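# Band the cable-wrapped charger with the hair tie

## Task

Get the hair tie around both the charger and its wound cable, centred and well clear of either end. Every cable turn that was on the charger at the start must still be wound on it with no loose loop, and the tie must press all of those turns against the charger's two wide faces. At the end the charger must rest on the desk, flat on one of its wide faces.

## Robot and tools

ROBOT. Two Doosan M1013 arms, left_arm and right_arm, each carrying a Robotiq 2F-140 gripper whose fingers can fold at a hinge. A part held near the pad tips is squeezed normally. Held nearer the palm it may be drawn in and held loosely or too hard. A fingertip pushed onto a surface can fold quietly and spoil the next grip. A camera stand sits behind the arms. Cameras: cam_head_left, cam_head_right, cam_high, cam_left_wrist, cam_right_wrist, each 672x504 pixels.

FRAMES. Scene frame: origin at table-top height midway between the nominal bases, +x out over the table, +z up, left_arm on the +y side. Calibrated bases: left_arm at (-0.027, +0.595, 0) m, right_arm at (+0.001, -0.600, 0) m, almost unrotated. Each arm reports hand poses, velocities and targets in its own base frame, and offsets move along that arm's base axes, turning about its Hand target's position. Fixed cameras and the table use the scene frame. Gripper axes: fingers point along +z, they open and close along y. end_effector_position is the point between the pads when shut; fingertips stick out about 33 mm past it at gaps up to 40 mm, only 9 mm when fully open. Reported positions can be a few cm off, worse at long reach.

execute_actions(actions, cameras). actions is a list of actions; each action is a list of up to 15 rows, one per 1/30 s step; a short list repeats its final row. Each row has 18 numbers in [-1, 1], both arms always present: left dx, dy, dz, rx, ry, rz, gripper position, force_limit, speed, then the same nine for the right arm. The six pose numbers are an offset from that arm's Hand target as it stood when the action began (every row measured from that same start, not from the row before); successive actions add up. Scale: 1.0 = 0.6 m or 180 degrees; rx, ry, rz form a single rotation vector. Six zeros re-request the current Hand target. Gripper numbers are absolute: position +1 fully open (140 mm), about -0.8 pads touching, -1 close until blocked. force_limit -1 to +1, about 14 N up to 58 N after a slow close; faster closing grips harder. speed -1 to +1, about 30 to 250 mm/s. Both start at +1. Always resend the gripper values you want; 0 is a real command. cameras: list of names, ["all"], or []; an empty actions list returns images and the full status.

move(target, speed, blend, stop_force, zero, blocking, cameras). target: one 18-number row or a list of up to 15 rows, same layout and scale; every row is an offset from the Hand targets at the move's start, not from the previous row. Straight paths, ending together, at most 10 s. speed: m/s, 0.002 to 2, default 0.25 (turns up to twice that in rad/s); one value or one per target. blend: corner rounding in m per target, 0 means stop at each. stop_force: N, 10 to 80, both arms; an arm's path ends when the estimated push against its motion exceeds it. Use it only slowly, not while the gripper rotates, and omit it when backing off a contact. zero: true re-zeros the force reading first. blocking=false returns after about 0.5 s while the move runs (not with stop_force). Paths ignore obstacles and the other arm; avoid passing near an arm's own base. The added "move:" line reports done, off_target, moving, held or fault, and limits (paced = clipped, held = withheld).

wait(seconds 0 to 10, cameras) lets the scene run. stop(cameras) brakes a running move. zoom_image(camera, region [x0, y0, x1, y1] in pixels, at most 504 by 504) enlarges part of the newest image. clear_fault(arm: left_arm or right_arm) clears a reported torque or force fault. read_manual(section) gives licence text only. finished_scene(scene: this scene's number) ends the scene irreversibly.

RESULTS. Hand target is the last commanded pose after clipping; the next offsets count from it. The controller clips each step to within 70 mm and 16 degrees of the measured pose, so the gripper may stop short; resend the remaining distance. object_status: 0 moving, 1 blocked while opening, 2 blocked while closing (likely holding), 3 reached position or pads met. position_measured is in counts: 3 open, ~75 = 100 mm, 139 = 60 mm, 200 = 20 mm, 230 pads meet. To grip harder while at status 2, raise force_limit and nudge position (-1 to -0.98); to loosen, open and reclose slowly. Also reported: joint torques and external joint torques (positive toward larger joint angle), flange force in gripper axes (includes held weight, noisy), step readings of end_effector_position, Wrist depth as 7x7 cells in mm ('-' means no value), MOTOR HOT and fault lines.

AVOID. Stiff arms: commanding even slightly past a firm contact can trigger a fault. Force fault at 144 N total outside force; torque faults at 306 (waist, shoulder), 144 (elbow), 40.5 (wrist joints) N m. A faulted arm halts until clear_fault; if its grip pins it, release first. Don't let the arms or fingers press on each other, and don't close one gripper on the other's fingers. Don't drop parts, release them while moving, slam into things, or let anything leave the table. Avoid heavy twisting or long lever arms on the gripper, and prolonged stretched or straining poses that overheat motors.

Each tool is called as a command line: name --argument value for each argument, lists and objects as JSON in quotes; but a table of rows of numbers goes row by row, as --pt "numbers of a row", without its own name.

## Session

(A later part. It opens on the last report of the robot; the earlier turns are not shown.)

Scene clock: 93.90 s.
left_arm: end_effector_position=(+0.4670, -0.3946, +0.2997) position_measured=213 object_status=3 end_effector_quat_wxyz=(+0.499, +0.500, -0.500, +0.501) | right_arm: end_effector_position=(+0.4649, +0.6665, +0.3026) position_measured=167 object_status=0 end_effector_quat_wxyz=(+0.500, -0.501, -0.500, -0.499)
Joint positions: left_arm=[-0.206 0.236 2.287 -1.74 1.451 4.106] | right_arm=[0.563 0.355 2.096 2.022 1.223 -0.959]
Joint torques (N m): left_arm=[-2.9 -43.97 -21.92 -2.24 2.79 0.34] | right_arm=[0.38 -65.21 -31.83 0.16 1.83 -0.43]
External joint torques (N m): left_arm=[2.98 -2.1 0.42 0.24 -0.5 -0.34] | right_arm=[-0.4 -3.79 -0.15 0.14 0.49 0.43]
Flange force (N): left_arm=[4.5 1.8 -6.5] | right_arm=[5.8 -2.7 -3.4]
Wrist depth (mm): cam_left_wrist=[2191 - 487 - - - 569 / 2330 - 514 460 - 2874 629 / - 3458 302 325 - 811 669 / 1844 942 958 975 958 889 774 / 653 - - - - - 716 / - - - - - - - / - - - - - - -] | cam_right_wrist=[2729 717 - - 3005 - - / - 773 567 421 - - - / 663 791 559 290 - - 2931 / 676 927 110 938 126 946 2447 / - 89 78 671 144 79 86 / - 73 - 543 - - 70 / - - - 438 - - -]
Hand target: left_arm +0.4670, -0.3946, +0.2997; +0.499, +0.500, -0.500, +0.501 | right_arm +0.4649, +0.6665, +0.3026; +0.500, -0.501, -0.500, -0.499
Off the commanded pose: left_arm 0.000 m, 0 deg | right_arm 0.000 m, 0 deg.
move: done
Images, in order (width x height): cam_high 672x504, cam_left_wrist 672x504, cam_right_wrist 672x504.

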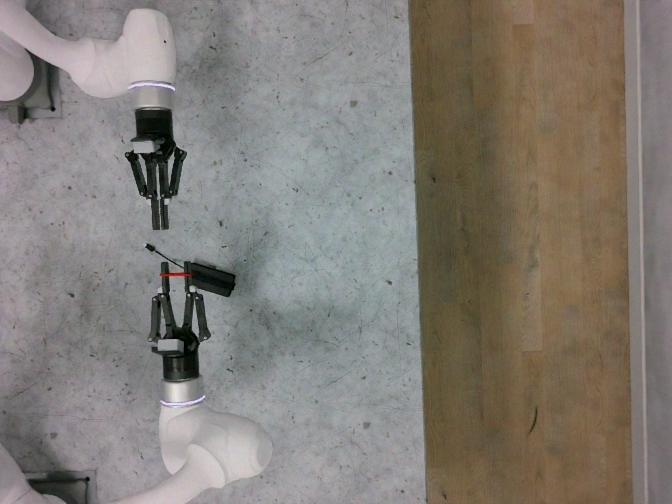

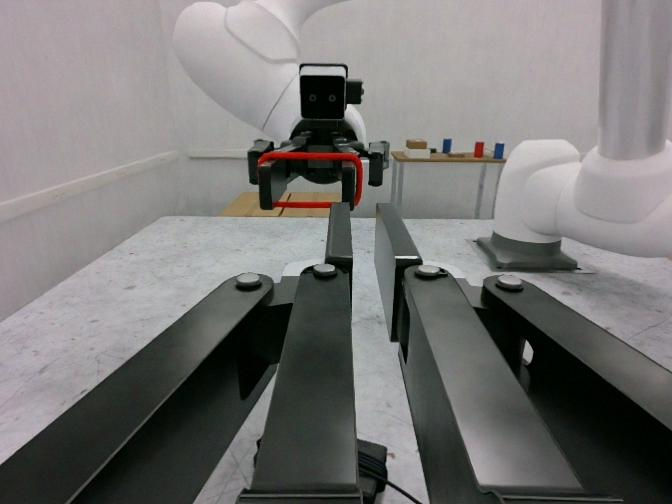

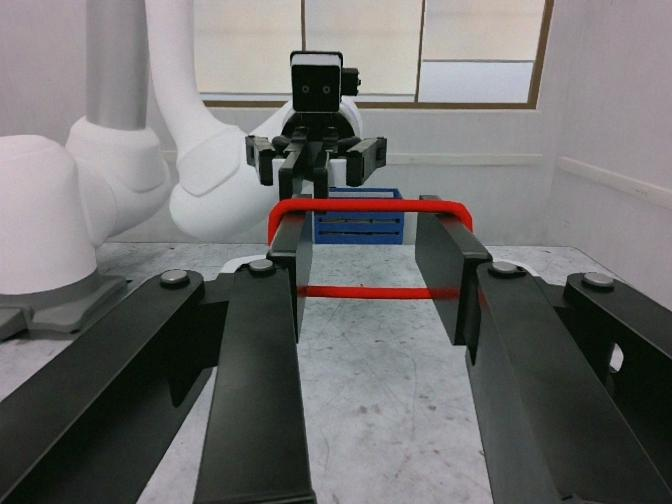

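move --target '[0,0,0,0,0,0,-0.66,0,-1,0.05,-0.5,0,0,0,0,-0.3,0,-1]'

move --target '[-0.016,-0.267,-0.283,0.427,0.3104,0.3104,0.43,0,0,0,0,0,0,0,0,-0.3,0,-1]' --cameras '["cam_left_wrist","cam_high"]'

Scene clock: 105.93 s.
left_arm: end_effector_position=(+0.4670, -0.3946, +0.2997) position_measured=213 object_status=3 end_effector_quat_wxyz=(+0.499, +0.500, -0.500, +0.501) | right_arm: end_effector_position=(+0.4949, +0.3666, +0.3026) position_measured=167 object_status=3 end_effector_quat_wxyz=(+0.500, -0.501, -0.500, -0.499)
Joint positions: left_arm=[-0.206 0.236 2.287 -1.74 1.451 4.106] | right_arm=[-0.001 0.263 2.239 1.569 1.57 -0.929]
Joint torques (N m): left_arm=[-2.89 -44 -21.86 -2.21 2.78 0.36] | right_arm=[1.45 -53.42 -29.09 1.41 1.85 -0.43]
External joint torques (N m): left_arm=[2.89 -2.06 0.29 0.2 -0.49 -0.36] | right_arm=[-1.4 -3.25 0.01 0.28 0.42 0.43]
Flange force (N): left_arm=[4.5 1.5 -6.2] | right_arm=[6.3 -3.8 -3.1]
Wrist depth (mm): cam_left_wrist=[- - 771 766 3162 3255 - / 2282 - - 771 - 669 3074 / 2088 2635 5030 3689 3074 761 627 / 1925 954 954 954 971 889 829 / 653 - - - - - 707 / - - - - - - - / - - - - - - -] | cam_right_wrist=[- 1065 857 - - - 1720 / - 1089 863 728 - - 2283 / 942 1006 845 3768 3768 - 2638 / 965 981 110 942 126 1032 - / - 89 78 663 144 79 86 / - 73 - 505 - - 70 / - - - 436 - - -]
Hand target: left_arm +0.4670, -0.3946, +0.2997; +0.499, +0.500, -0.500, +0.501 | right_arm +0.4949, +0.3665, +0.3026; +0.500, -0.501, -0.500, -0.499
Off the commanded pose: left_arm 0.000 m, 0 deg | right_arm 0.000 m, 0 deg.
move: done

Scene clock: 110.30 s.
left_arm: end_effector_position=(+0.4574, -0.5547, +0.1300) position_measured=75 object_status=3 end_effector_quat_wxyz=(-0.001, +0.988, -0.157, +0.000) | right_arm: end_effector_position=(+0.4949, +0.3665, +0.3026) position_measured=167 object_status=3 end_effector_quat_wxyz=(+0.500, -0.501, -0.500, -0.499)
Joint positions: left_arm=[-0.93 0.375 1.693 0.001 1.074 0.956] | right_arm=[-0.001 0.263 2.239 1.569 1.571 -0.929]
Joint torques (N m): left_arm=[-2.84 -72.41 -37.62 3.35 0.49 0.37] | right_arm=[0.44 -53.27 -29.09 1.51 1.82 -0.41]
External joint torques (N m): left_arm=[2.89 -3.23 0.31 0.5 -0.54 -0.37] | right_arm=[-0.56 -2.96 -0.01 0.19 0.45 0.41]
Flange force (N): left_arm=[-2.7 -5.9 -1.3] | right_arm=[5.8 -3.4 -1.6]
Wrist depth (mm): cam_left_wrist=[233 232 232 209 227 229 228 / 247 246 245 222 244 243 241 / 263 261 262 233 259 259 257 / 281 273 271 278 277 136 275 / - - 299 296 296 117 85 / - - 320 321 320 319 - / - - 348 346 345 345 -] | cam_right_wrist=[2826 - 332 354 432 5935 - / 2931 1002 364 382 - - 2729 / 957 985 396 3597 3957 - 2398 / 973 969 110 931 126 1028 3165 / - 89 78 659 144 79 86 / - 73 - 511 - - 70 / - - - 440 - - -]
Hand target: left_arm +0.4574, -0.5548, +0.1299; -0.001, +0.988, -0.157, +0.000 | right_arm +0.4949, +0.3665, +0.3026; +0.500, -0.501, -0.500, -0.499
Off the commanded pose: left_arm 0.000 m, 0 deg | right_arm 0.000 m, 0 deg.
move: done
Images, in order (width x height): cam_high 672x504, cam_left_wrist 672x504.

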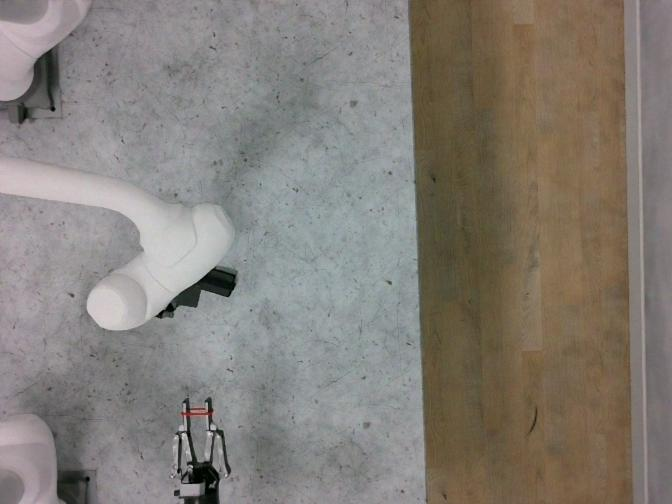

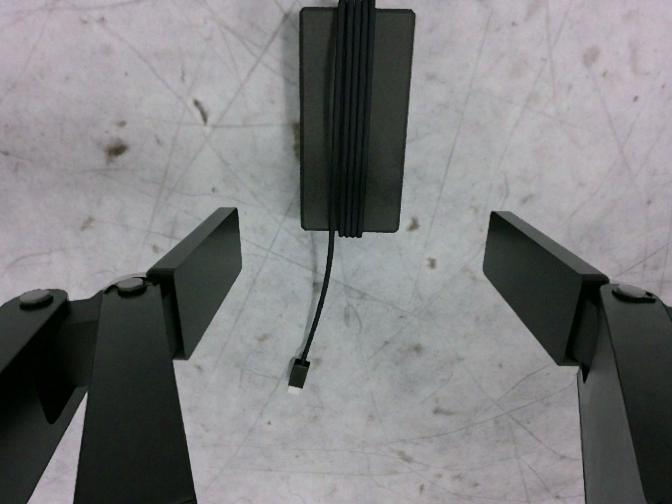

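move --target '[-0.0118,0.0065,-0.0917,0,0,0.004,0.43,0,0,0,0,0,0,0,0,-0.3,0,-1]' --cameras '["cam_left_wrist"]'

Scene clock: 132.17 s.
left_arm: end_effector_position=(+0.4504, -0.5509, +0.0750) position_measured=75 object_status=3 end_effector_quat_wxyz=(-0.001, +0.989, -0.151, +0.000) | right_arm: end_effector_position=(+0.4949, +0.3665, +0.3026) position_measured=167 object_status=3 end_effector_quat_wxyz=(+0.500, -0.501, -0.500, -0.499)
Joint positions: left_arm=[-0.935 0.412 1.754 0.001 0.977 0.938] | right_arm=[-0.001 0.263 2.239 1.569 1.571 -0.929]
Joint torques (N m): left_arm=[-3.22 -73.61 -35.44 3.15 0.27 0.3] | right_arm=[0.35 -53.28 -29.16 1.52 1.83 -0.46]
External joint torques (N m): left_arm=[3.22 -3.34 0.28 0.48 -0.32 -0.3] | right_arm=[-0.42 -3.15 0.03 0.17 0.44 0.46]
Flange force (N): left_arm=[-2.0 -6.3 -2.3] | right_arm=[6.2 -3.7 -1.3]
Wrist depth (mm): cam_left_wrist=[184 184 184 158 163 182 181 / 194 197 194 169 173 193 192 / 208 207 207 178 201 205 204 / 222 216 217 220 219 136 218 / - - 236 235 234 117 84 / - - 255 253 253 251 - / - - 276 275 274 273 -] | cam_right_wrist=[- - 331 360 419 - - / - 977 356 409 5276 - - / 896 993 384 396 2667 3083 3124 / 973 977 110 946 126 1019 2698 / - 89 78 661 144 79 86 / - 73 - 596 - - 70 / - - - 436 - - -]
Hand target: left_arm +0.4503, -0.5509, +0.0749; -0.001, +0.989, -0.151, +0.000 | right_arm +0.4949, +0.3665, +0.3026; +0.500, -0.501, -0.500, -0.499
Off the commanded pose: left_arm 0.000 m, 0 deg | right_arm 0.000 m, 0 deg.
move: done
Images, in order (width x height): cam_left_wrist 672x504.

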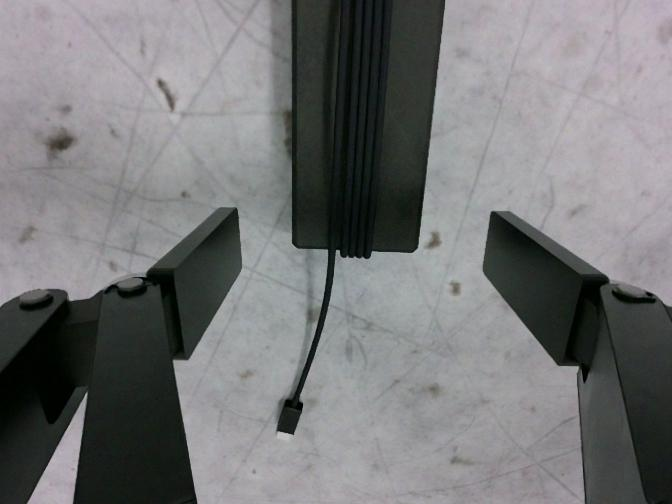

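move --target '[-0.004,0.0038,-0.0683,0,0,0,0.43,0,0,0,0,0,0,0,0,-0.3,0,-1]' --speed 0.08

move --target '[0,0,0,0,0,0,-1,0,-1,0,0,0,0,0,0,-0.3,0,-1]'

wait --seconds 0.8 --cameras '["cam_left_wrist"]'

Scene clock: 138.50 s.
left_arm: end_effector_position=(+0.4480, -0.5486, +0.0340) position_measured=75 object_status=3 end_effector_quat_wxyz=(-0.001, +0.989, -0.151, +0.000) | right_arm: end_effector_position=(+0.4949, +0.3665, +0.3026) position_measured=167 object_status=3 end_effector_quat_wxyz=(+0.500, -0.501, -0.500, -0.499)
Joint positions: left_arm=[-0.935 0.447 1.789 0.002 0.907 0.937] | right_arm=[-0.001 0.263 2.239 1.569 1.571 -0.929]
Joint torques (N m): left_arm=[-2.97 -74.91 -33.65 2.91 0.42 0.3] | right_arm=[0.62 -53.39 -29.07 1.47 1.8 -0.43]
External joint torques (N m): left_arm=[3.17 -3.69 0.19 0.55 -0.48 -0.3] | right_arm=[-0.61 -3.05 -0.11 0.22 0.47 0.43]
Flange force (N): left_arm=[-2.3 -6.4 -2.8] | right_arm=[6.0 -3.3 -1.7]
Wrist depth (mm): cam_left_wrist=[150 148 146 123 123 146 145 / 157 157 154 131 129 156 154 / 167 165 167 134 139 165 164 / 179 173 163 148 150 136 173 / - - 190 190 189 125 85 / - - 205 204 204 199 - / - - 222 220 220 - -] | cam_right_wrist=[- - 333 371 438 - - / - 924 356 390 454 4396 - / 3957 969 379 3829 5276 5161 2351 / 981 961 110 961 126 1019 2553 / - 89 78 671 144 79 89 / - 73 - 497 - - 70 / - - - 438 - - -]
Hand target: left_arm +0.4479, -0.5486, +0.0339; -0.001, +0.989, -0.151, +0.000 | right_arm +0.4949, +0.3665, +0.3026; +0.500, -0.501, -0.500, -0.499
Off the commanded pose: left_arm 0.000 m, 0 deg | right_arm 0.000 m, 0 deg.
move: done

Scene clock: 140.33 s.
left_arm: end_effector_position=(+0.4479, -0.5486, +0.0339) position_measured=140 object_status=0 end_effector_quat_wxyz=(-0.001, +0.989, -0.151, +0.000) | right_arm: end_effector_position=(+0.4949, +0.3665, +0.3026) position_measured=167 object_status=3 end_effector_quat_wxyz=(+0.500, -0.501, -0.500, -0.499)
Joint positions: left_arm=[-0.935 0.447 1.789 0.002 0.907 0.937] | right_arm=[-0.001 0.263 2.239 1.569 1.571 -0.929]
Joint torques (N m): left_arm=[-2.8 -74.69 -33.58 3.02 0.35 0.32] | right_arm=[0.51 -53.5 -29.18 1.5 1.86 -0.48]
External joint torques (N m): left_arm=[2.76 -3.82 0.18 0.43 -0.4 -0.32] | right_arm=[-0.55 -3.28 0.05 0.19 0.42 0.48]
Flange force (N): left_arm=[-2.7 -5.9 -3.1] | right_arm=[6.4 -3.8 -1.6]
Wrist depth (mm): cam_left_wrist=[150 148 146 123 123 146 146 / 157 157 154 131 131 157 154 / 167 165 168 135 139 164 164 / 178 176 136 147 146 173 174 / - - 116 189 189 84 - / - - 205 203 204 - - / - - - 221 221 - -] | cam_right_wrist=[- - 335 372 432 - 3005 / - 1074 352 390 457 - - / 935 969 378 3709 6416 - 2968 / 973 981 110 942 126 1041 - / - 89 78 658 144 79 86 / - 73 - 505 - - 70 / - - - 440 - - -]
Hand target: left_arm +0.4479, -0.5486, +0.0339; -0.001, +0.989, -0.151, +0.000 | right_arm +0.4949, +0.3665, +0.3026; +0.500, -0.501, -0.500, -0.499
Off the commanded pose: left_arm 0.000 m, 0 deg | right_arm 0.000 m, 0 deg.
move: done

Scene clock: 141.13 s.
left_arm: end_effector_position=(+0.4479, -0.5486, +0.0339) position_measured=140 object_status=2 end_effector_quat_wxyz=(-0.001, +0.989, -0.151, +0.000) | right_arm: end_effector_position=(+0.4949, +0.3665, +0.3026) position_measured=167 object_status=3 end_effector_quat_wxyz=(+0.500, -0.501, -0.500, -0.499)
Joint positions: left_arm=[-0.935 0.447 1.789 0.002 0.907 0.937] | right_arm=[-0.001 0.263 2.239 1.569 1.571 -0.929]
Joint torques (N m): left_arm=[-2.74 -74.78 -33.64 3.05 0.37 0.31] | right_arm=[0.52 -53.27 -29.04 1.46 1.8 -0.46]
External joint torques (N m): left_arm=[2.86 -3.72 0.19 0.4 -0.42 -0.32] | right_arm=[-0.48 -3.42 -0.14 0.24 0.48 0.46]
Flange force (N): left_arm=[-2.5 -6.0 -3.0] | right_arm=[6.7 -3.7 -1.4]
Wrist depth (mm): cam_left_wrist=[150 148 145 122 123 146 145 / 158 157 155 131 129 157 154 / 168 165 165 134 140 165 164 / 178 176 136 149 146 173 174 / - - 116 189 189 84 - / - - 205 204 203 - - / - - - 221 220 - -] | cam_right_wrist=[- - 331 373 422 - - / 2826 969 354 390 451 4396 - / 899 985 379 3491 5051 - 2729 / 985 993 110 927 126 1041 2499 / - 89 78 669 144 79 89 / - 73 - 500 - - 70 / - - - 437 - - -]
Hand target: left_arm +0.4479, -0.5486, +0.0339; -0.001, +0.989, -0.151, +0.000 | right_arm +0.4949, +0.3665, +0.3026; +0.500, -0.501, -0.500, -0.499
Tool commands: left_gripper/position=-1.0 left_gripper/force_limit=+0.0 left_gripper/speed=-1.0 right_gripper/position=-0.3 right_gripper/force_limit=+0.0 right_gripper/speed=-1.0
Off the commanded pose: left_arm 0.000 m, 0 deg | right_arm 0.000 m, 0 deg.
wait: 0.80 s; at rest by 0.17 s
Images, in order (width x height): cam_left_wrist 672x504.

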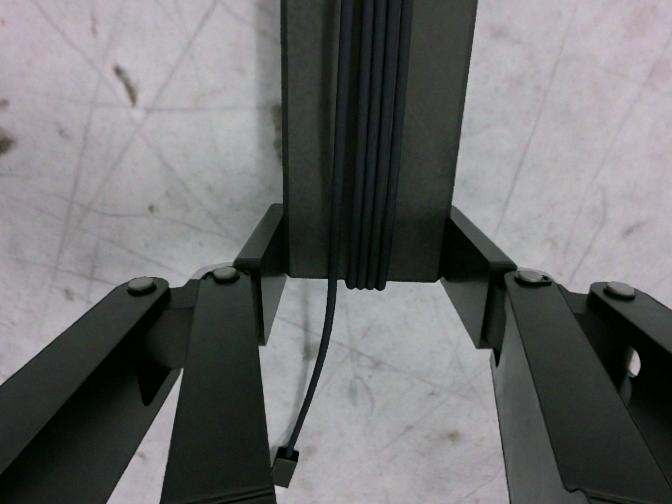

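move --pt "0 0 0.12 0 0 0 -1 0 -1 0 0 0 0 0 0 -0.3 0 -1" --pt "0.0815 0.0225 0.467 0 0 -0.403 -1 0 -1 0 0 0 0 0 0 -0.3 0 -1" --speed 0.12 --blend '[0.04,0]' --cameras '["all"]'

zoom_image --camera "cam_right_wrist" --region '[220, 100, 480, 360]'

zoom_image --camera "cam_head_left" --region '[290, 180, 450, 300]'

Scene clock: 154.17 s.
left_arm: end_effector_position=(+0.4968, -0.5351, +0.3142) position_measured=140 object_status=2 end_effector_quat_wxyz=(-0.001, +0.708, -0.706, +0.001) | right_arm: end_effector_position=(+0.4949, +0.3665, +0.3026) position_measured=167 object_status=3 end_effector_quat_wxyz=(+0.500, -0.501, -0.500, -0.499)
Joint positions: left_arm=[-0.87 0.293 1.457 0.002 1.391 2.269] | right_arm=[-0.001 0.263 2.239 1.569 1.571 -0.929]
Joint torques (N m): left_arm=[-3.21 -70.87 -43.9 3.64 0.36 0.42] | right_arm=[0.37 -53.1 -29.19 1.51 1.81 -0.45]
External joint torques (N m): left_arm=[3.47 -1.13 2.12 0.63 -0.41 -0.42] | right_arm=[-0.3 -3.53 0.06 0.18 0.46 0.45]
Flange force (N): left_arm=[-7.5 1.2 3.4] | right_arm=[6.8 -4.2 -1.2]
Wrist depth (mm): cam_left_wrist=[394 394 391 123 124 387 386 / 418 416 415 133 130 411 411 / 444 443 440 137 141 437 438 / 473 471 122 146 146 461 466 / - - 116 503 498 84 - / - - 541 535 542 - - / - - - 582 587 - -] | cam_right_wrist=[- - 873 380 - - - / 3829 993 402 3165 - 3124 - / 927 965 1115 322 6247 5161 2473 / 965 993 110 931 126 1028 2447 / - 89 78 661 143 79 86 / - 73 - 537 - - 70 / - - - 435 - - -]
Hand target: left_arm +0.4968, -0.5351, +0.3141; -0.001, +0.708, -0.706, +0.001 | right_arm +0.4949, +0.3665, +0.3026; +0.500, -0.501, -0.500, -0.499
Off the commanded pose: left_arm 0.000 m, 0 deg | right_arm 0.000 m, 0 deg.
move: done; blend cut to 0.036 m at target 1

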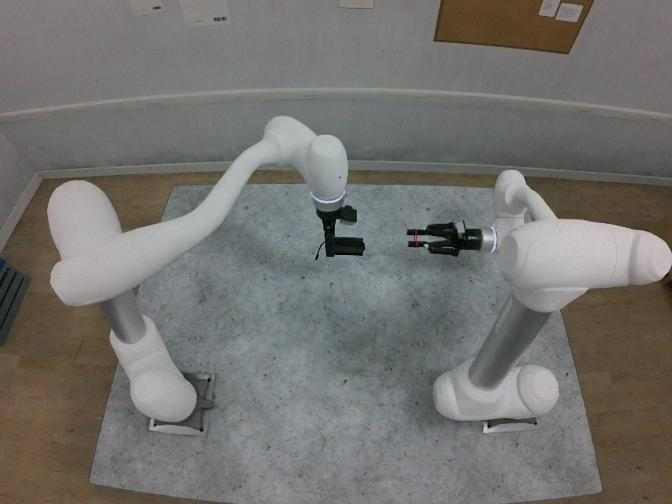

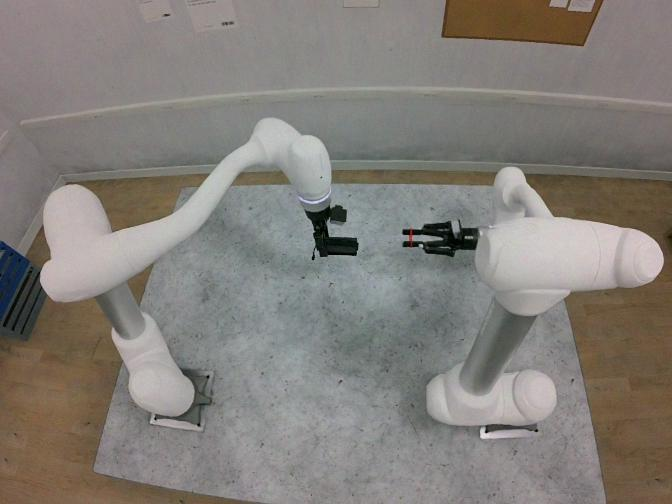

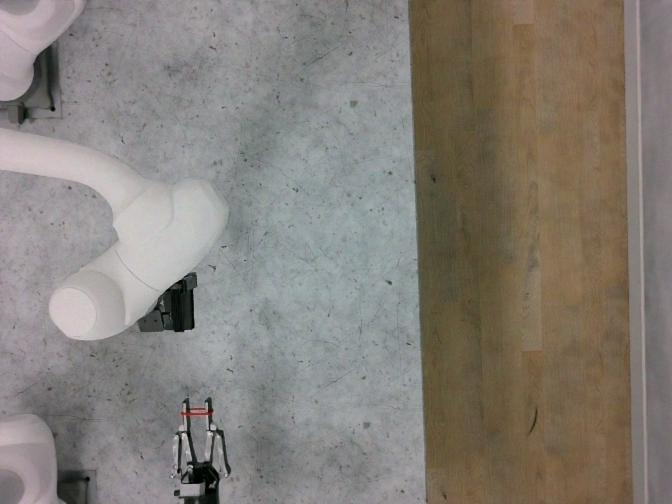

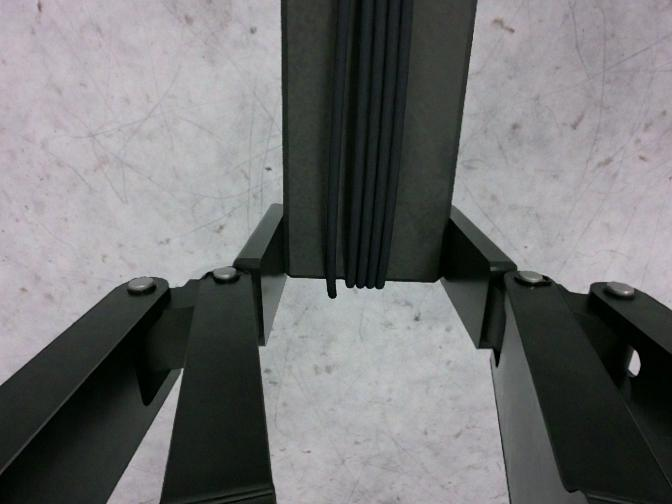

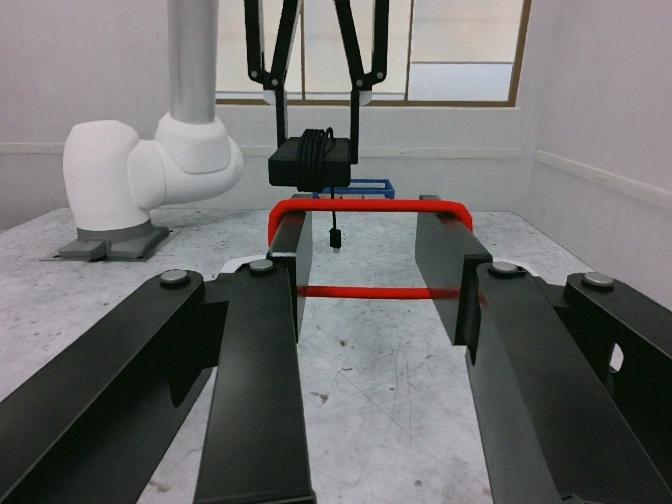

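Scaled by 1.938 from the camera's 672x504 image, which has a finer 960x720 frame.

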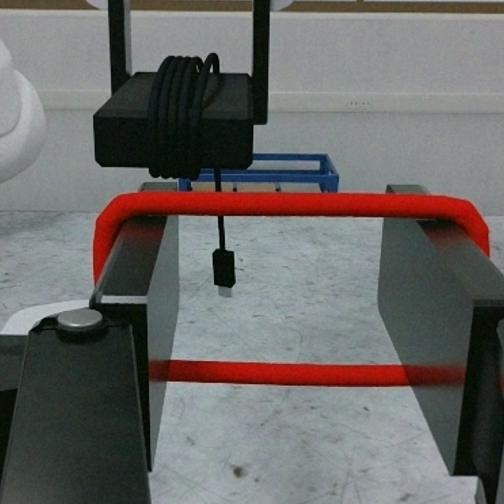

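Scaled by 3.150 from the camera's 672x504 image, which has a finer 960x720 frame.

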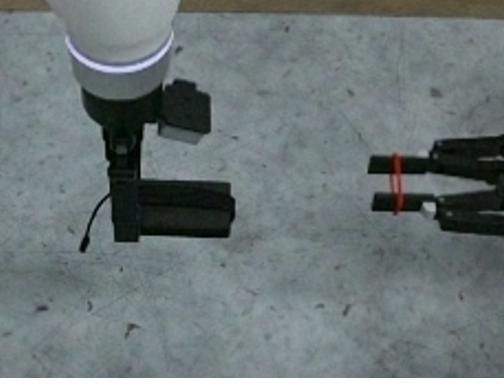

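move --target '[0,0,0,0,0,0,-1,0,-1,-0.048,0.253,-0.043,0.167,0,0,0.12,0,-1]' --speed 0.12

move --target '[0,0,0,0,0,0,-1,0,-1,0,0.0567,0,0,0,0,0.12,0,-1]' --speed 0.04 --cameras '["cam_right_wrist","cam_high","cam_head_left"]'

zoom_image --camera "cam_head_left" --region '[310, 210, 430, 290]'

zoom_image --camera "cam_high" --region '[130, 290, 240, 400]'

Scene clock: 171.07 s.
left_arm: end_effector_position=(+0.4968, -0.5351, +0.3141) position_measured=140 object_status=2 end_effector_quat_wxyz=(-0.001, +0.708, -0.706, +0.001) | right_arm: end_effector_position=(+0.4661, +0.5183, +0.2768) position_measured=114 object_status=3 end_effector_quat_wxyz=(+0.613, -0.354, -0.353, -0.612)
Joint positions: left_arm=[-0.87 0.293 1.457 0.002 1.391 2.269] | right_arm=[0.392 0.641 2.233 2.085 1.976 -1.3]
Joint torques (N m): left_arm=[-2.93 -70.97 -43.83 3.63 0.32 0.38] | right_arm=[-0.43 -75.55 -16.29 -0.14 2.12 -0.38]
External joint torques (N m): left_arm=[2.96 -0.96 2.04 0.63 -0.37 -0.38] | right_arm=[0.38 -3.85 0.26 0.16 0.22 0.38]
Flange force (N): left_arm=[-6.7 1.4 3.3] | right_arm=[7.2 -2.3 3.9]
Wrist depth (mm): cam_left_wrist=[395 389 392 124 124 388 384 / 415 423 416 131 130 411 412 / 448 443 444 136 141 437 436 / 473 466 122 148 146 460 460 / - - 116 496 500 84 - / - - 538 548 536 - - / - - - 587 589 - -] | cam_right_wrist=[- 704 786 300 303 - - / - - 819 292 294 - - / - - 870 177 279 2968 2698 / - - 122 178 177 111 - / - 90 111 - - 119 89 / - - - - - - - / - - 778 784 789 - -]
Hand target: left_arm +0.4968, -0.5351, +0.3141; -0.001, +0.708, -0.706, +0.001 | right_arm +0.4661, +0.5183, +0.2768; +0.613, -0.354, -0.353, -0.612
Off the commanded pose: left_arm 0.000 m, 0 deg | right_arm 0.000 m, 0 deg.
move: done

Scene clock: 172.23 s.
left_arm: end_effector_position=(+0.4968, -0.5351, +0.3141) position_measured=140 object_status=2 end_effector_quat_wxyz=(-0.001, +0.708, -0.706, +0.001) | right_arm: end_effector_position=(+0.4661, +0.5523, +0.2768) position_measured=114 object_status=3 end_effector_quat_wxyz=(+0.613, -0.354, -0.353, -0.612)
Joint positions: left_arm=[-0.87 0.293 1.457 0.002 1.391 2.269] | right_arm=[0.451 0.65 2.202 2.145 1.951 -1.289]
Joint torques (N m): left_arm=[-3.37 -70.04 -43.72 3.57 0.26 0.33] | right_arm=[-0.23 -77.02 -17.41 -0.02 1.79 -0.41]
External joint torques (N m): left_arm=[3.41 -1.64 2.2 0.66 -0.3 -0.33] | right_arm=[0.19 -3.83 0.54 -0.04 0.54 0.41]
Flange force (N): left_arm=[-8.2 1.8 3.2] | right_arm=[7.3 -2.7 2.4]
Wrist depth (mm): cam_left_wrist=[396 395 396 123 123 389 383 / 417 415 414 130 129 414 408 / 444 441 443 136 141 438 436 / 471 467 122 148 146 462 462 / - - 116 502 498 84 - / - - 545 538 540 - - / - - - 581 582 - -] | cam_right_wrist=[- 715 771 264 273 2793 2760 / 5395 - 799 255 256 - 2580 / - - 824 140 145 - 2580 / - - 130 152 156 111 2499 / - 90 109 - - 119 89 / - - - - - - - / - - 771 778 791 - -]
Hand target: left_arm +0.4968, -0.5351, +0.3141; -0.001, +0.708, -0.706, +0.001 | right_arm +0.4661, +0.5523, +0.2768; +0.613, -0.354, -0.353, -0.612
Off the commanded pose: left_arm 0.000 m, 0 deg | right_arm 0.000 m, 0 deg.
move: done
Images, in order (width x height): cam_head_left 672x504, cam_high 672x504, cam_right_wrist 672x504.

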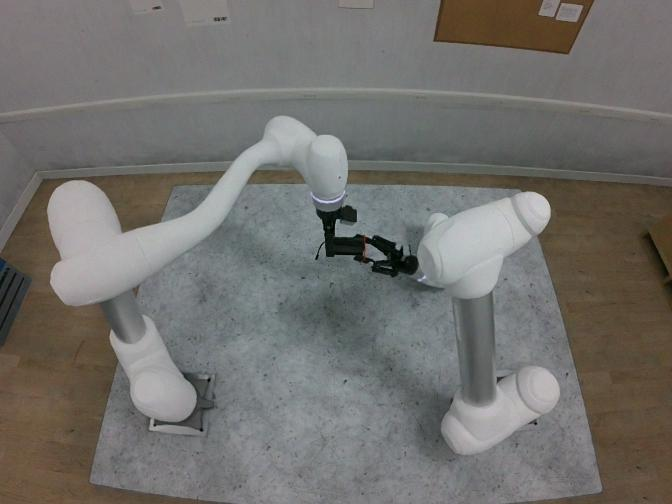

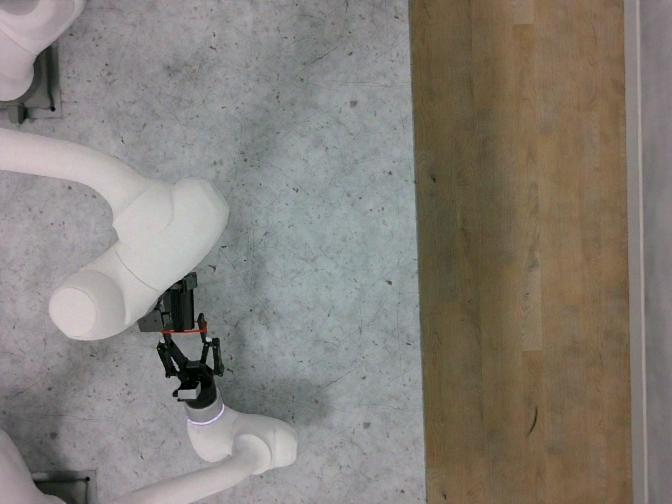

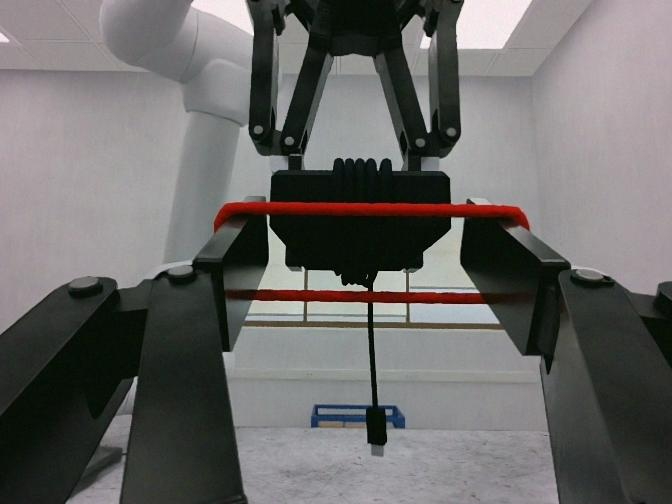

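Scaled by 4.200 from the camera's 672x504 image, which has a finer 960x720 frame.

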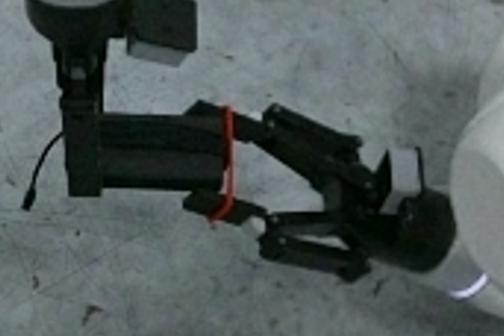

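Scaled by 4.582 from the camera's 672x504 image, which has a finer 960x720 frame.

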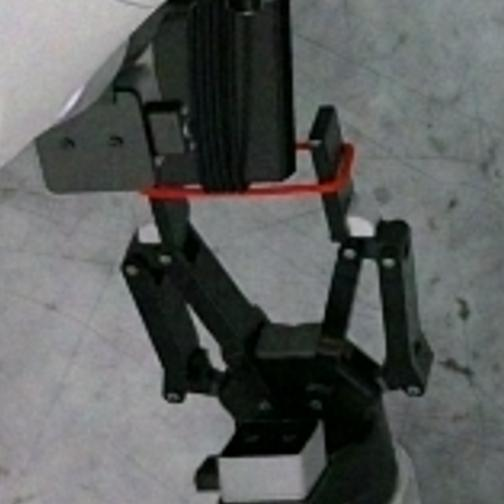

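move --pt "0 0 0 0 0 0 -1 0 -1 0 -0.0083 0.004 0 0 0 0.12 0 -1" --pt "0 0 0 0 0 0 -1 0 -1 0 -0.0083 0.03 0 0 0 0.12 0 -1" --pt "0 0 0 0 0 0 -1 0 -1 0 -0.007 0.056 -0.056 0 0 0.12 0 -1" --speed 0.03 --blend '[0.003,0.005,0]' --cameras '["cam_right_wrist","cam_high"]'

zoom_image --camera "cam_high" --region '[130, 290, 240, 400]'

Scene clock: 182.67 s.
left_arm: end_effector_position=(+0.4968, -0.5351, +0.3141) position_measured=140 object_status=2 end_effector_quat_wxyz=(-0.001, +0.708, -0.706, +0.001) | right_arm: end_effector_position=(+0.4661, +0.5481, +0.3103) position_measured=114 object_status=3 end_effector_quat_wxyz=(+0.579, -0.406, -0.406, -0.579)
Joint positions: left_arm=[-0.87 0.293 1.457 0.002 1.391 2.269] | right_arm=[0.402 0.476 2.228 2.075 1.724 -1.164]
Joint torques (N m): left_arm=[-3.9 -70.2 -43.6 3.38 0.04 0.35] | right_arm=[1.02 -67.11 -23.4 0.08 2.04 -0.36]
External joint torques (N m): left_arm=[3.67 -1.52 1.93 0.86 -0.09 -0.35] | right_arm=[-1.01 -4.14 0.67 0.04 0.39 0.36]
Flange force (N): left_arm=[-7.7 1.0 2.5] | right_arm=[8.8 -3.3 -1.3]
Wrist depth (mm): cam_left_wrist=[396 395 392 124 124 389 387 / 421 416 417 128 129 412 411 / 444 442 444 133 140 438 433 / 475 465 122 149 146 458 463 / - - 116 500 502 84 - / - - 540 540 538 - - / - - - 584 589 - -] | cam_right_wrist=[- 652 717 242 242 - - / 5790 - 771 245 243 - - / 4024 - 244 239 242 3597 - / 827 - 123 148 156 119 - / - 90 141 145 145 119 89 / - - 903 924 924 - - / - - 658 623 626 - -]
Hand target: left_arm +0.4968, -0.5351, +0.3141; -0.001, +0.708, -0.706, +0.001 | right_arm +0.4661, +0.5481, +0.3104; +0.579, -0.406, -0.406, -0.578
Off the commanded pose: left_arm 0.000 m, 0 deg | right_arm 0.000 m, 0 deg.
move: done; blend cut to 0.0028 m at target 1
Images, in order (width x height): cam_high 672x504, cam_right_wrist 672x504.

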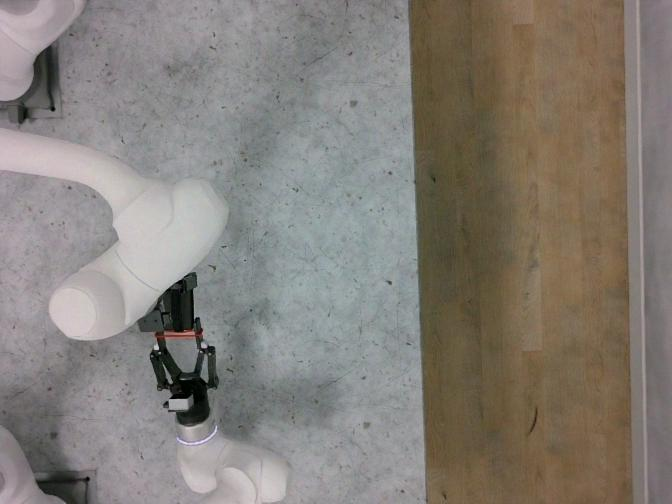

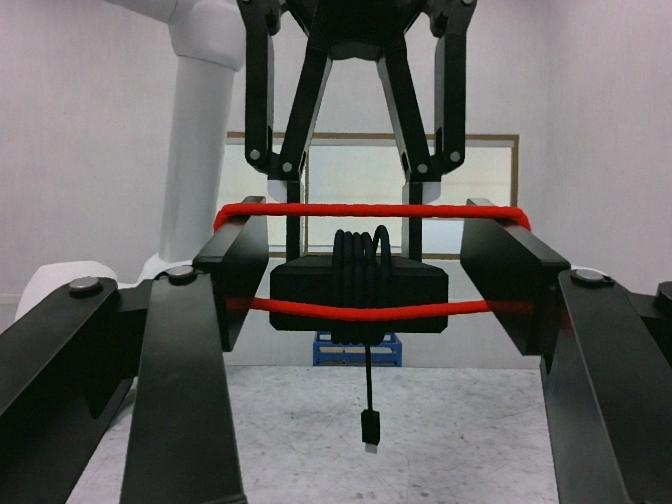

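Scaled by 4.582 from the camera's 672x504 image, which has a finer 960x720 frame.

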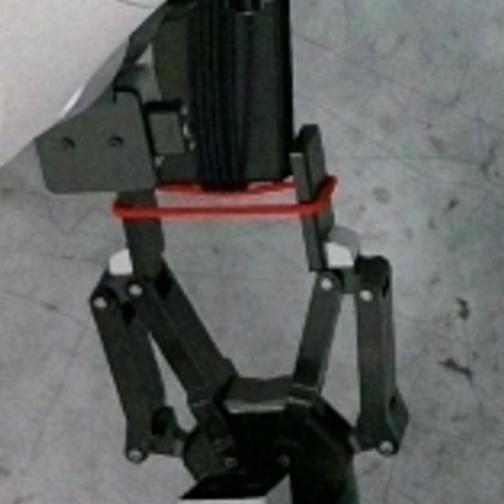

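move --target '[0,0,0,0,0,0,-1,0,-1,0,0.04,0,0,0,0,0.12,0,-1]' --speed 0.03 --cameras '["cam_right_wrist","cam_high","cam_head_left"]'

zoom_image --camera "cam_high" --region '[130, 290, 240, 400]'

zoom_image --camera "cam_head_left" --region '[310, 210, 430, 290]'

Scene clock: 209.13 s.
left_arm: end_effector_position=(+0.4968, -0.5351, +0.3141) position_measured=140 object_status=2 end_effector_quat_wxyz=(-0.001, +0.708, -0.706, +0.000) | right_arm: end_effector_position=(+0.4661, +0.5721, +0.3104) position_measured=114 object_status=3 end_effector_quat_wxyz=(+0.579, -0.406, -0.406, -0.578)
Joint positions: left_arm=[-0.87 0.293 1.457 0.002 1.391 2.269] | right_arm=[0.443 0.486 2.206 2.112 1.703 -1.163]
Joint torques (N m): left_arm=[-5.99 -71.54 -46.76 2.32 -1.28 0.33] | right_arm=[2.62 -67.59 -23.88 -0.55 0.92 -0.53]
External joint torques (N m): left_arm=[5.99 -0.21 5.12 1.93 1.24 -0.33] | right_arm=[-2.69 -5.05 0.76 0.6 1.51 0.53]
Flange force (N): left_arm=[-12.7 1.2 5.2] | right_arm=[10.7 -3.1 -4.4]
Wrist depth (mm): cam_left_wrist=[397 394 116 124 124 128 388 / 418 416 415 131 130 411 412 / 449 442 440 132 141 437 435 / 473 465 122 149 146 457 464 / - - 116 501 504 84 - / - - 540 540 544 - - / - - - 586 582 - -] | cam_right_wrist=[- 702 241 218 218 - 2931 / - 784 219 3709 219 - - / - - 220 - 219 3597 2931 / - - 116 123 123 114 - / - 90 119 117 121 119 89 / - - 917 851 920 - - / - - 654 585 628 - -]
Hand target: left_arm +0.4968, -0.5351, +0.3141; -0.001, +0.708, -0.706, +0.001 | right_arm +0.4661, +0.5721, +0.3104; +0.579, -0.406, -0.406, -0.578
Off the commanded pose: left_arm 0.000 m, 0 deg | right_arm 0.000 m, 0 deg.
move: done
Images, in order (width x height): cam_head_left 672x504, cam_high 672x504, cam_right_wrist 672x504.

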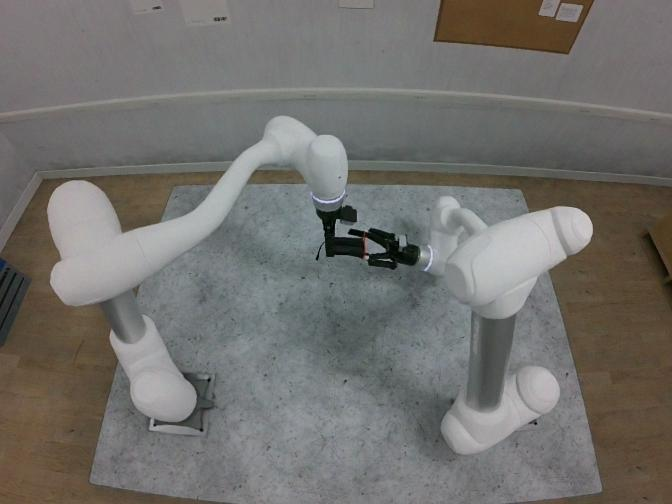

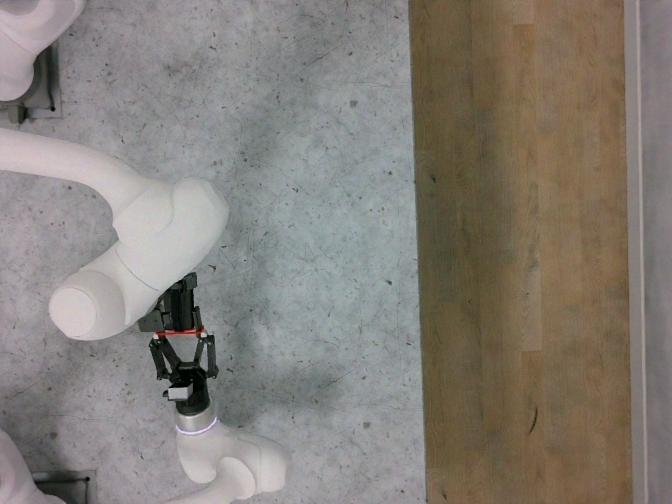

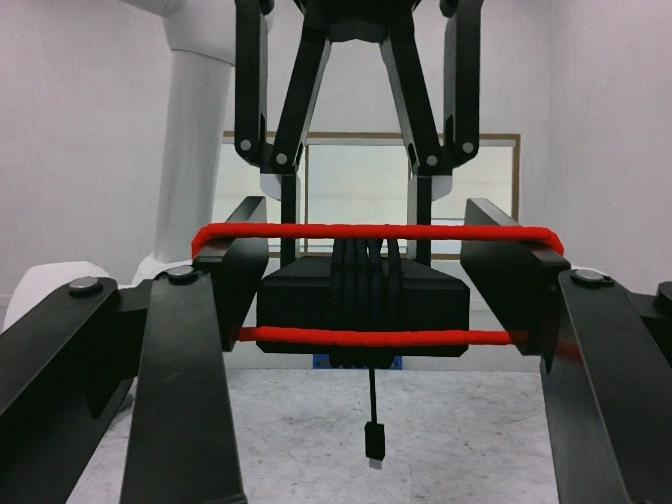

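Scaled by 4.582 from the camera's 672x504 image, which has a finer 960x720 frame.

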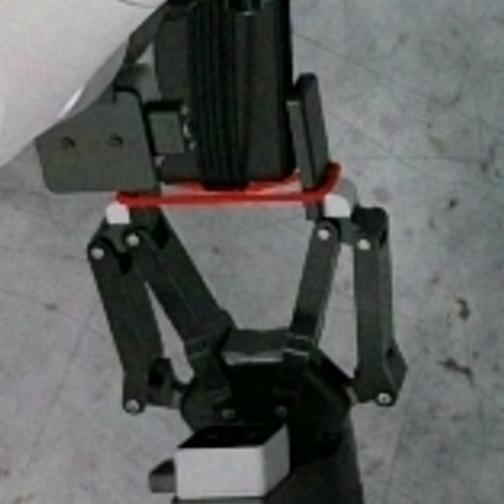

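Scaled by 4.200 from the camera's 672x504 image, which has a finer 960x720 frame.

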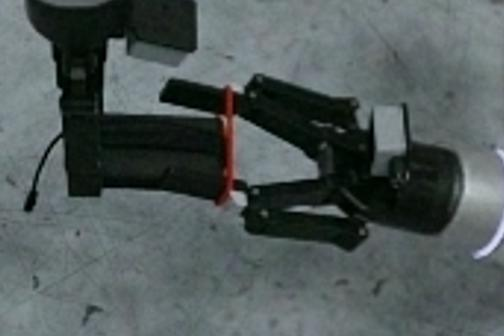

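move --pt "0 0 0 0 0 0 -1 0 -1 0 -0.055 0 0 0 0 0.12 0 -1" --pt "0 0 0 0 0 0 -1 0 -1 0 -0.04 -0.0307 0.111 0 0 0.12 0 -1" --pt "0 0 0 0 0 0 -1 0 -1 0 0.01 -0.0307 0.111 0 0 0.12 0 -1" --speed 0.04 --cameras '["cam_right_wrist","cam_high","cam_head_left"]'

zoom_image --camera "cam_high" --region '[130, 290, 240, 400]'

zoom_image --camera "cam_head_left" --region '[310, 210, 430, 290]'

Scene clock: 232.70 s.
left_arm: end_effector_position=(+0.4968, -0.5351, +0.3141) position_measured=140 object_status=2 end_effector_quat_wxyz=(-0.001, +0.708, -0.706, +0.001) | right_arm: end_effector_position=(+0.4662, +0.5480, +0.2926) position_measured=114 object_status=3 end_effector_quat_wxyz=(+0.639, -0.303, -0.303, -0.639)
Joint positions: left_arm=[-0.87 0.293 1.457 0.002 1.391 2.269] | right_arm=[0.494 0.711 2.171 2.22 2.114 -1.302]
Joint torques (N m): left_arm=[-2.88 -71.1 -43.75 3.67 0.33 0.35] | right_arm=[19.18 -43.05 -23.69 0.67 8.53 -0.44]
External joint torques (N m): left_arm=[2.83 -0.82 1.97 0.59 -0.38 -0.35] | right_arm=[-19.23 -41.67 8.21 -0.86 -6.45 0.44]
External joint torques when the fault began: right_arm=[-26.44 -71.36 11.3 -1.51 -10.17 0.41]
Flange force (N): left_arm=[-6.4 1.3 3.3] | right_arm=[96.9 -10.4 19.0]
Flange force when the fault began (N): right_arm=[156.6 -19.7 40.8]
Wrist depth (mm): cam_left_wrist=[392 392 391 123 125 376 388 / 418 414 415 130 130 415 410 / 445 444 438 132 141 437 437 / 473 467 122 148 146 459 461 / - - 116 502 503 84 - / - - 546 541 536 - - / - - - 582 587 - -] | cam_right_wrist=[2826 3208 592 292 425 471 - / - 730 802 284 287 - - / - - 821 287 265 - - / - - 123 144 144 115 - / - 90 108 153 159 119 89 / - - - - - - - / - - - 3297 - - -]
Hand target: left_arm +0.4968, -0.5351, +0.3141; -0.001, +0.708, -0.706, +0.001 | right_arm +0.4662, +0.5480, +0.2926; +0.639, -0.303, -0.303, -0.639 (not the last commanded pose)
Tool commands: left_gripper/position=-1.0 left_gripper/force_limit=+0.0 left_gripper/speed=-1.0 right_gripper/position=+0.121569 right_gripper/force_limit=+0.003922 right_gripper/speed=-1.0
Off the commanded pose: left_arm 0.000 m, 0 deg | right_arm 0.030 m, 1 deg.
FORCE FAULT: contact force on the right arm reached its limit, and that arm stopped. The contact can be on any part of that arm, not only on its tool. That arm's remaining commands of this call were not run. That arm is still stopped at the end of this call. While its stop runs, that arm takes no new command, but its gripper still runs the gripper command that each later call begins with.
CLEAR FAULT: the right arm stays stopped until you call clear_fault(arm="right_arm").
move: fault (right_arm); path passed 2 of 3 targets
Images, in order (width x height): cam_head_left 672x504, cam_high 672x504, cam_right_wrist 672x504.

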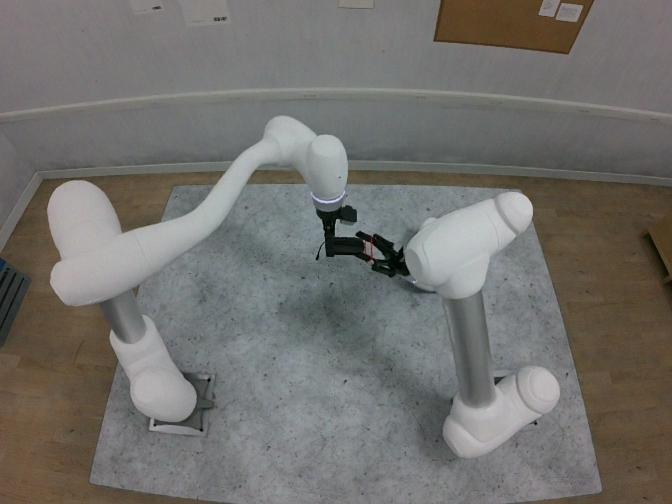

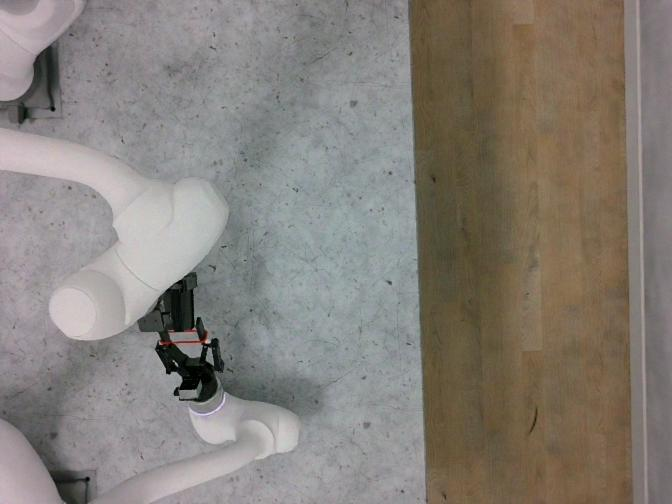

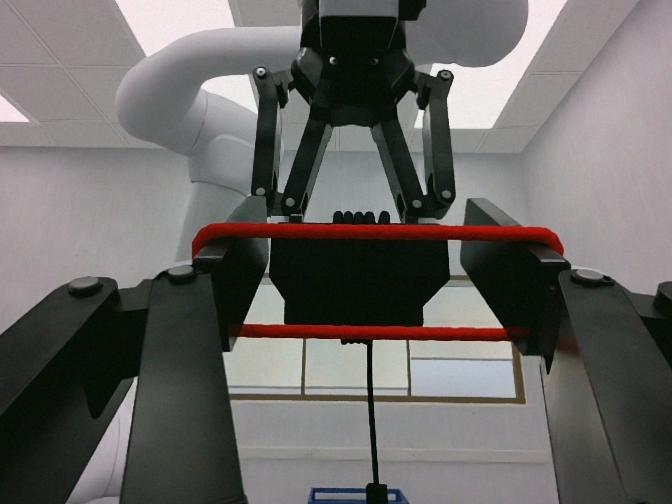

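Scaled by 4.582 from the camera's 672x504 image, which has a finer 960x720 frame.

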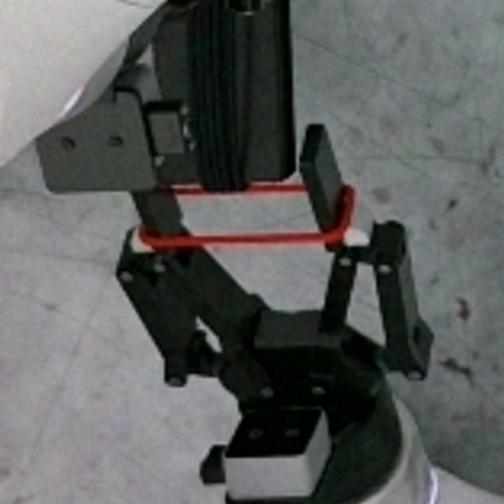

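Scaled by 4.200 from the camera's 672x504 image, which has a finer 960x720 frame.

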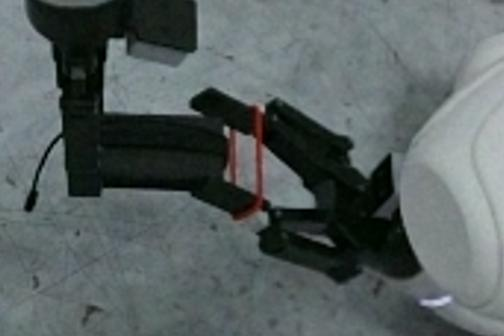

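clear_fault --arm "right_arm"

move --target '[0,0,0,0,0,0,-1,0,-1,0,0,0.02,0,0,0,0.12,0,-1]' --speed 0.05

Scene clock: 241.50 s.
left_arm: end_effector_position=(+0.4968, -0.5351, +0.3141) position_measured=140 object_status=2 end_effector_quat_wxyz=(-0.001, +0.708, -0.706, +0.001) | right_arm: end_effector_position=(+0.4662, +0.5480, +0.2926) position_measured=114 object_status=3 end_effector_quat_wxyz=(+0.639, -0.303, -0.303, -0.639)
Joint positions: left_arm=[-0.87 0.293 1.457 0.002 1.391 2.269] | right_arm=[0.494 0.711 2.171 2.22 2.114 -1.302]
Joint torques (N m): left_arm=[-2.66 -70.84 -43.66 3.67 0.36 0.31] | right_arm=[19.16 -43.11 -23.73 0.71 8.51 -0.4]
External joint torques (N m): left_arm=[2.5 -0.94 1.95 0.58 -0.41 -0.31] | right_arm=[-19.2 -41.15 8.32 -0.91 -6.44 0.4]
Flange force (N): left_arm=[-6.2 1.7 3.2] | right_arm=[96.1 -10.4 18.3]
Wrist depth (mm): cam_left_wrist=[397 397 395 123 124 389 387 / 419 416 418 132 130 413 408 / 444 444 444 133 140 438 436 / 476 473 122 149 146 456 466 / - - 116 501 497 84 - / - - 536 538 540 - - / - - - 582 581 - -] | cam_right_wrist=[- 620 595 291 426 471 2729 / - 737 306 283 285 - 2609 / 4396 - 267 - 267 - 2422 / - - 117 145 144 114 2422 / - 90 109 164 159 119 89 / - - - - - - - / - - - - - - -]
Hand target: left_arm +0.4968, -0.5351, +0.3141; -0.001, +0.708, -0.706, +0.001 | right_arm +0.4662, +0.5480, +0.2926; +0.639, -0.303, -0.303, -0.639 (not the last commanded pose)
Tool commands: left_gripper/position=-1.0 left_gripper/force_limit=+0.0 left_gripper/speed=-1.0 right_gripper/position=+0.121569 right_gripper/force_limit=+0.003922 right_gripper/speed=-1.0
Off the commanded pose: left_arm 0.000 m, 0 deg | right_arm 0.030 m, 1 deg.
FORCE FAULT, CONTINUED: the right arm's stop, for the force fault that an earlier result reported, is over. The rest of the stop counts as 1 of the actions that you can send in this scene; the call itself counts as one more. That arm's target is now where it stood when the stop ended, not its last command. That arm accepts commands again.
CLEAR FAULT: your call cleared the right arm's force fault. If the contact force or a joint's load stays at its limit, that arm stops again.

Scene clock: 242.27 s.
left_arm: end_effector_position=(+0.4968, -0.5351, +0.3141) position_measured=140 object_status=2 end_effector_quat_wxyz=(-0.001, +0.708, -0.706, +0.001) | right_arm: end_effector_position=(+0.4662, +0.5480, +0.3046) position_measured=114 object_status=3 end_effector_quat_wxyz=(+0.639, -0.303, -0.303, -0.639)
Joint positions: left_arm=[-0.87 0.293 1.457 0.002 1.391 2.269] | right_arm=[0.494 0.688 2.174 2.23 2.102 -1.284]
Joint torques (N m): left_arm=[-2.82 -71.13 -43.7 3.63 0.36 0.31] | right_arm=[0.44 -79.21 -16.48 -0.31 1.61 -0.48]
External joint torques (N m): left_arm=[2.94 -0.66 2.08 0.62 -0.4 -0.31] | right_arm=[-0.45 -4.04 0.32 0.09 0.46 0.48]
Flange force (N): left_arm=[-6.5 1.1 3.5] | right_arm=[7.6 -1.7 3.3]
Wrist depth (mm): cam_left_wrist=[398 394 393 123 124 388 387 / 416 419 418 - 129 411 408 / 443 441 438 131 141 439 431 / 483 464 122 148 146 461 470 / - - 116 502 494 84 - / - - 542 537 541 - - / - - - 587 581 - -] | cam_right_wrist=[- 2499 580 285 414 451 - / 3491 719 617 280 284 - 2638 / - - 830 273 268 3391 2499 / - - 122 142 144 115 2526 / - 90 111 138 141 119 89 / - - - - - - - / - - 3344 - - - -]
Hand target: left_arm +0.4968, -0.5351, +0.3141; -0.001, +0.708, -0.706, +0.001 | right_arm +0.4662, +0.5480, +0.3046; +0.639, -0.303, -0.303, -0.639
Off the commanded pose: left_arm 0.000 m, 0 deg | right_arm 0.000 m, 0 deg.
move: done


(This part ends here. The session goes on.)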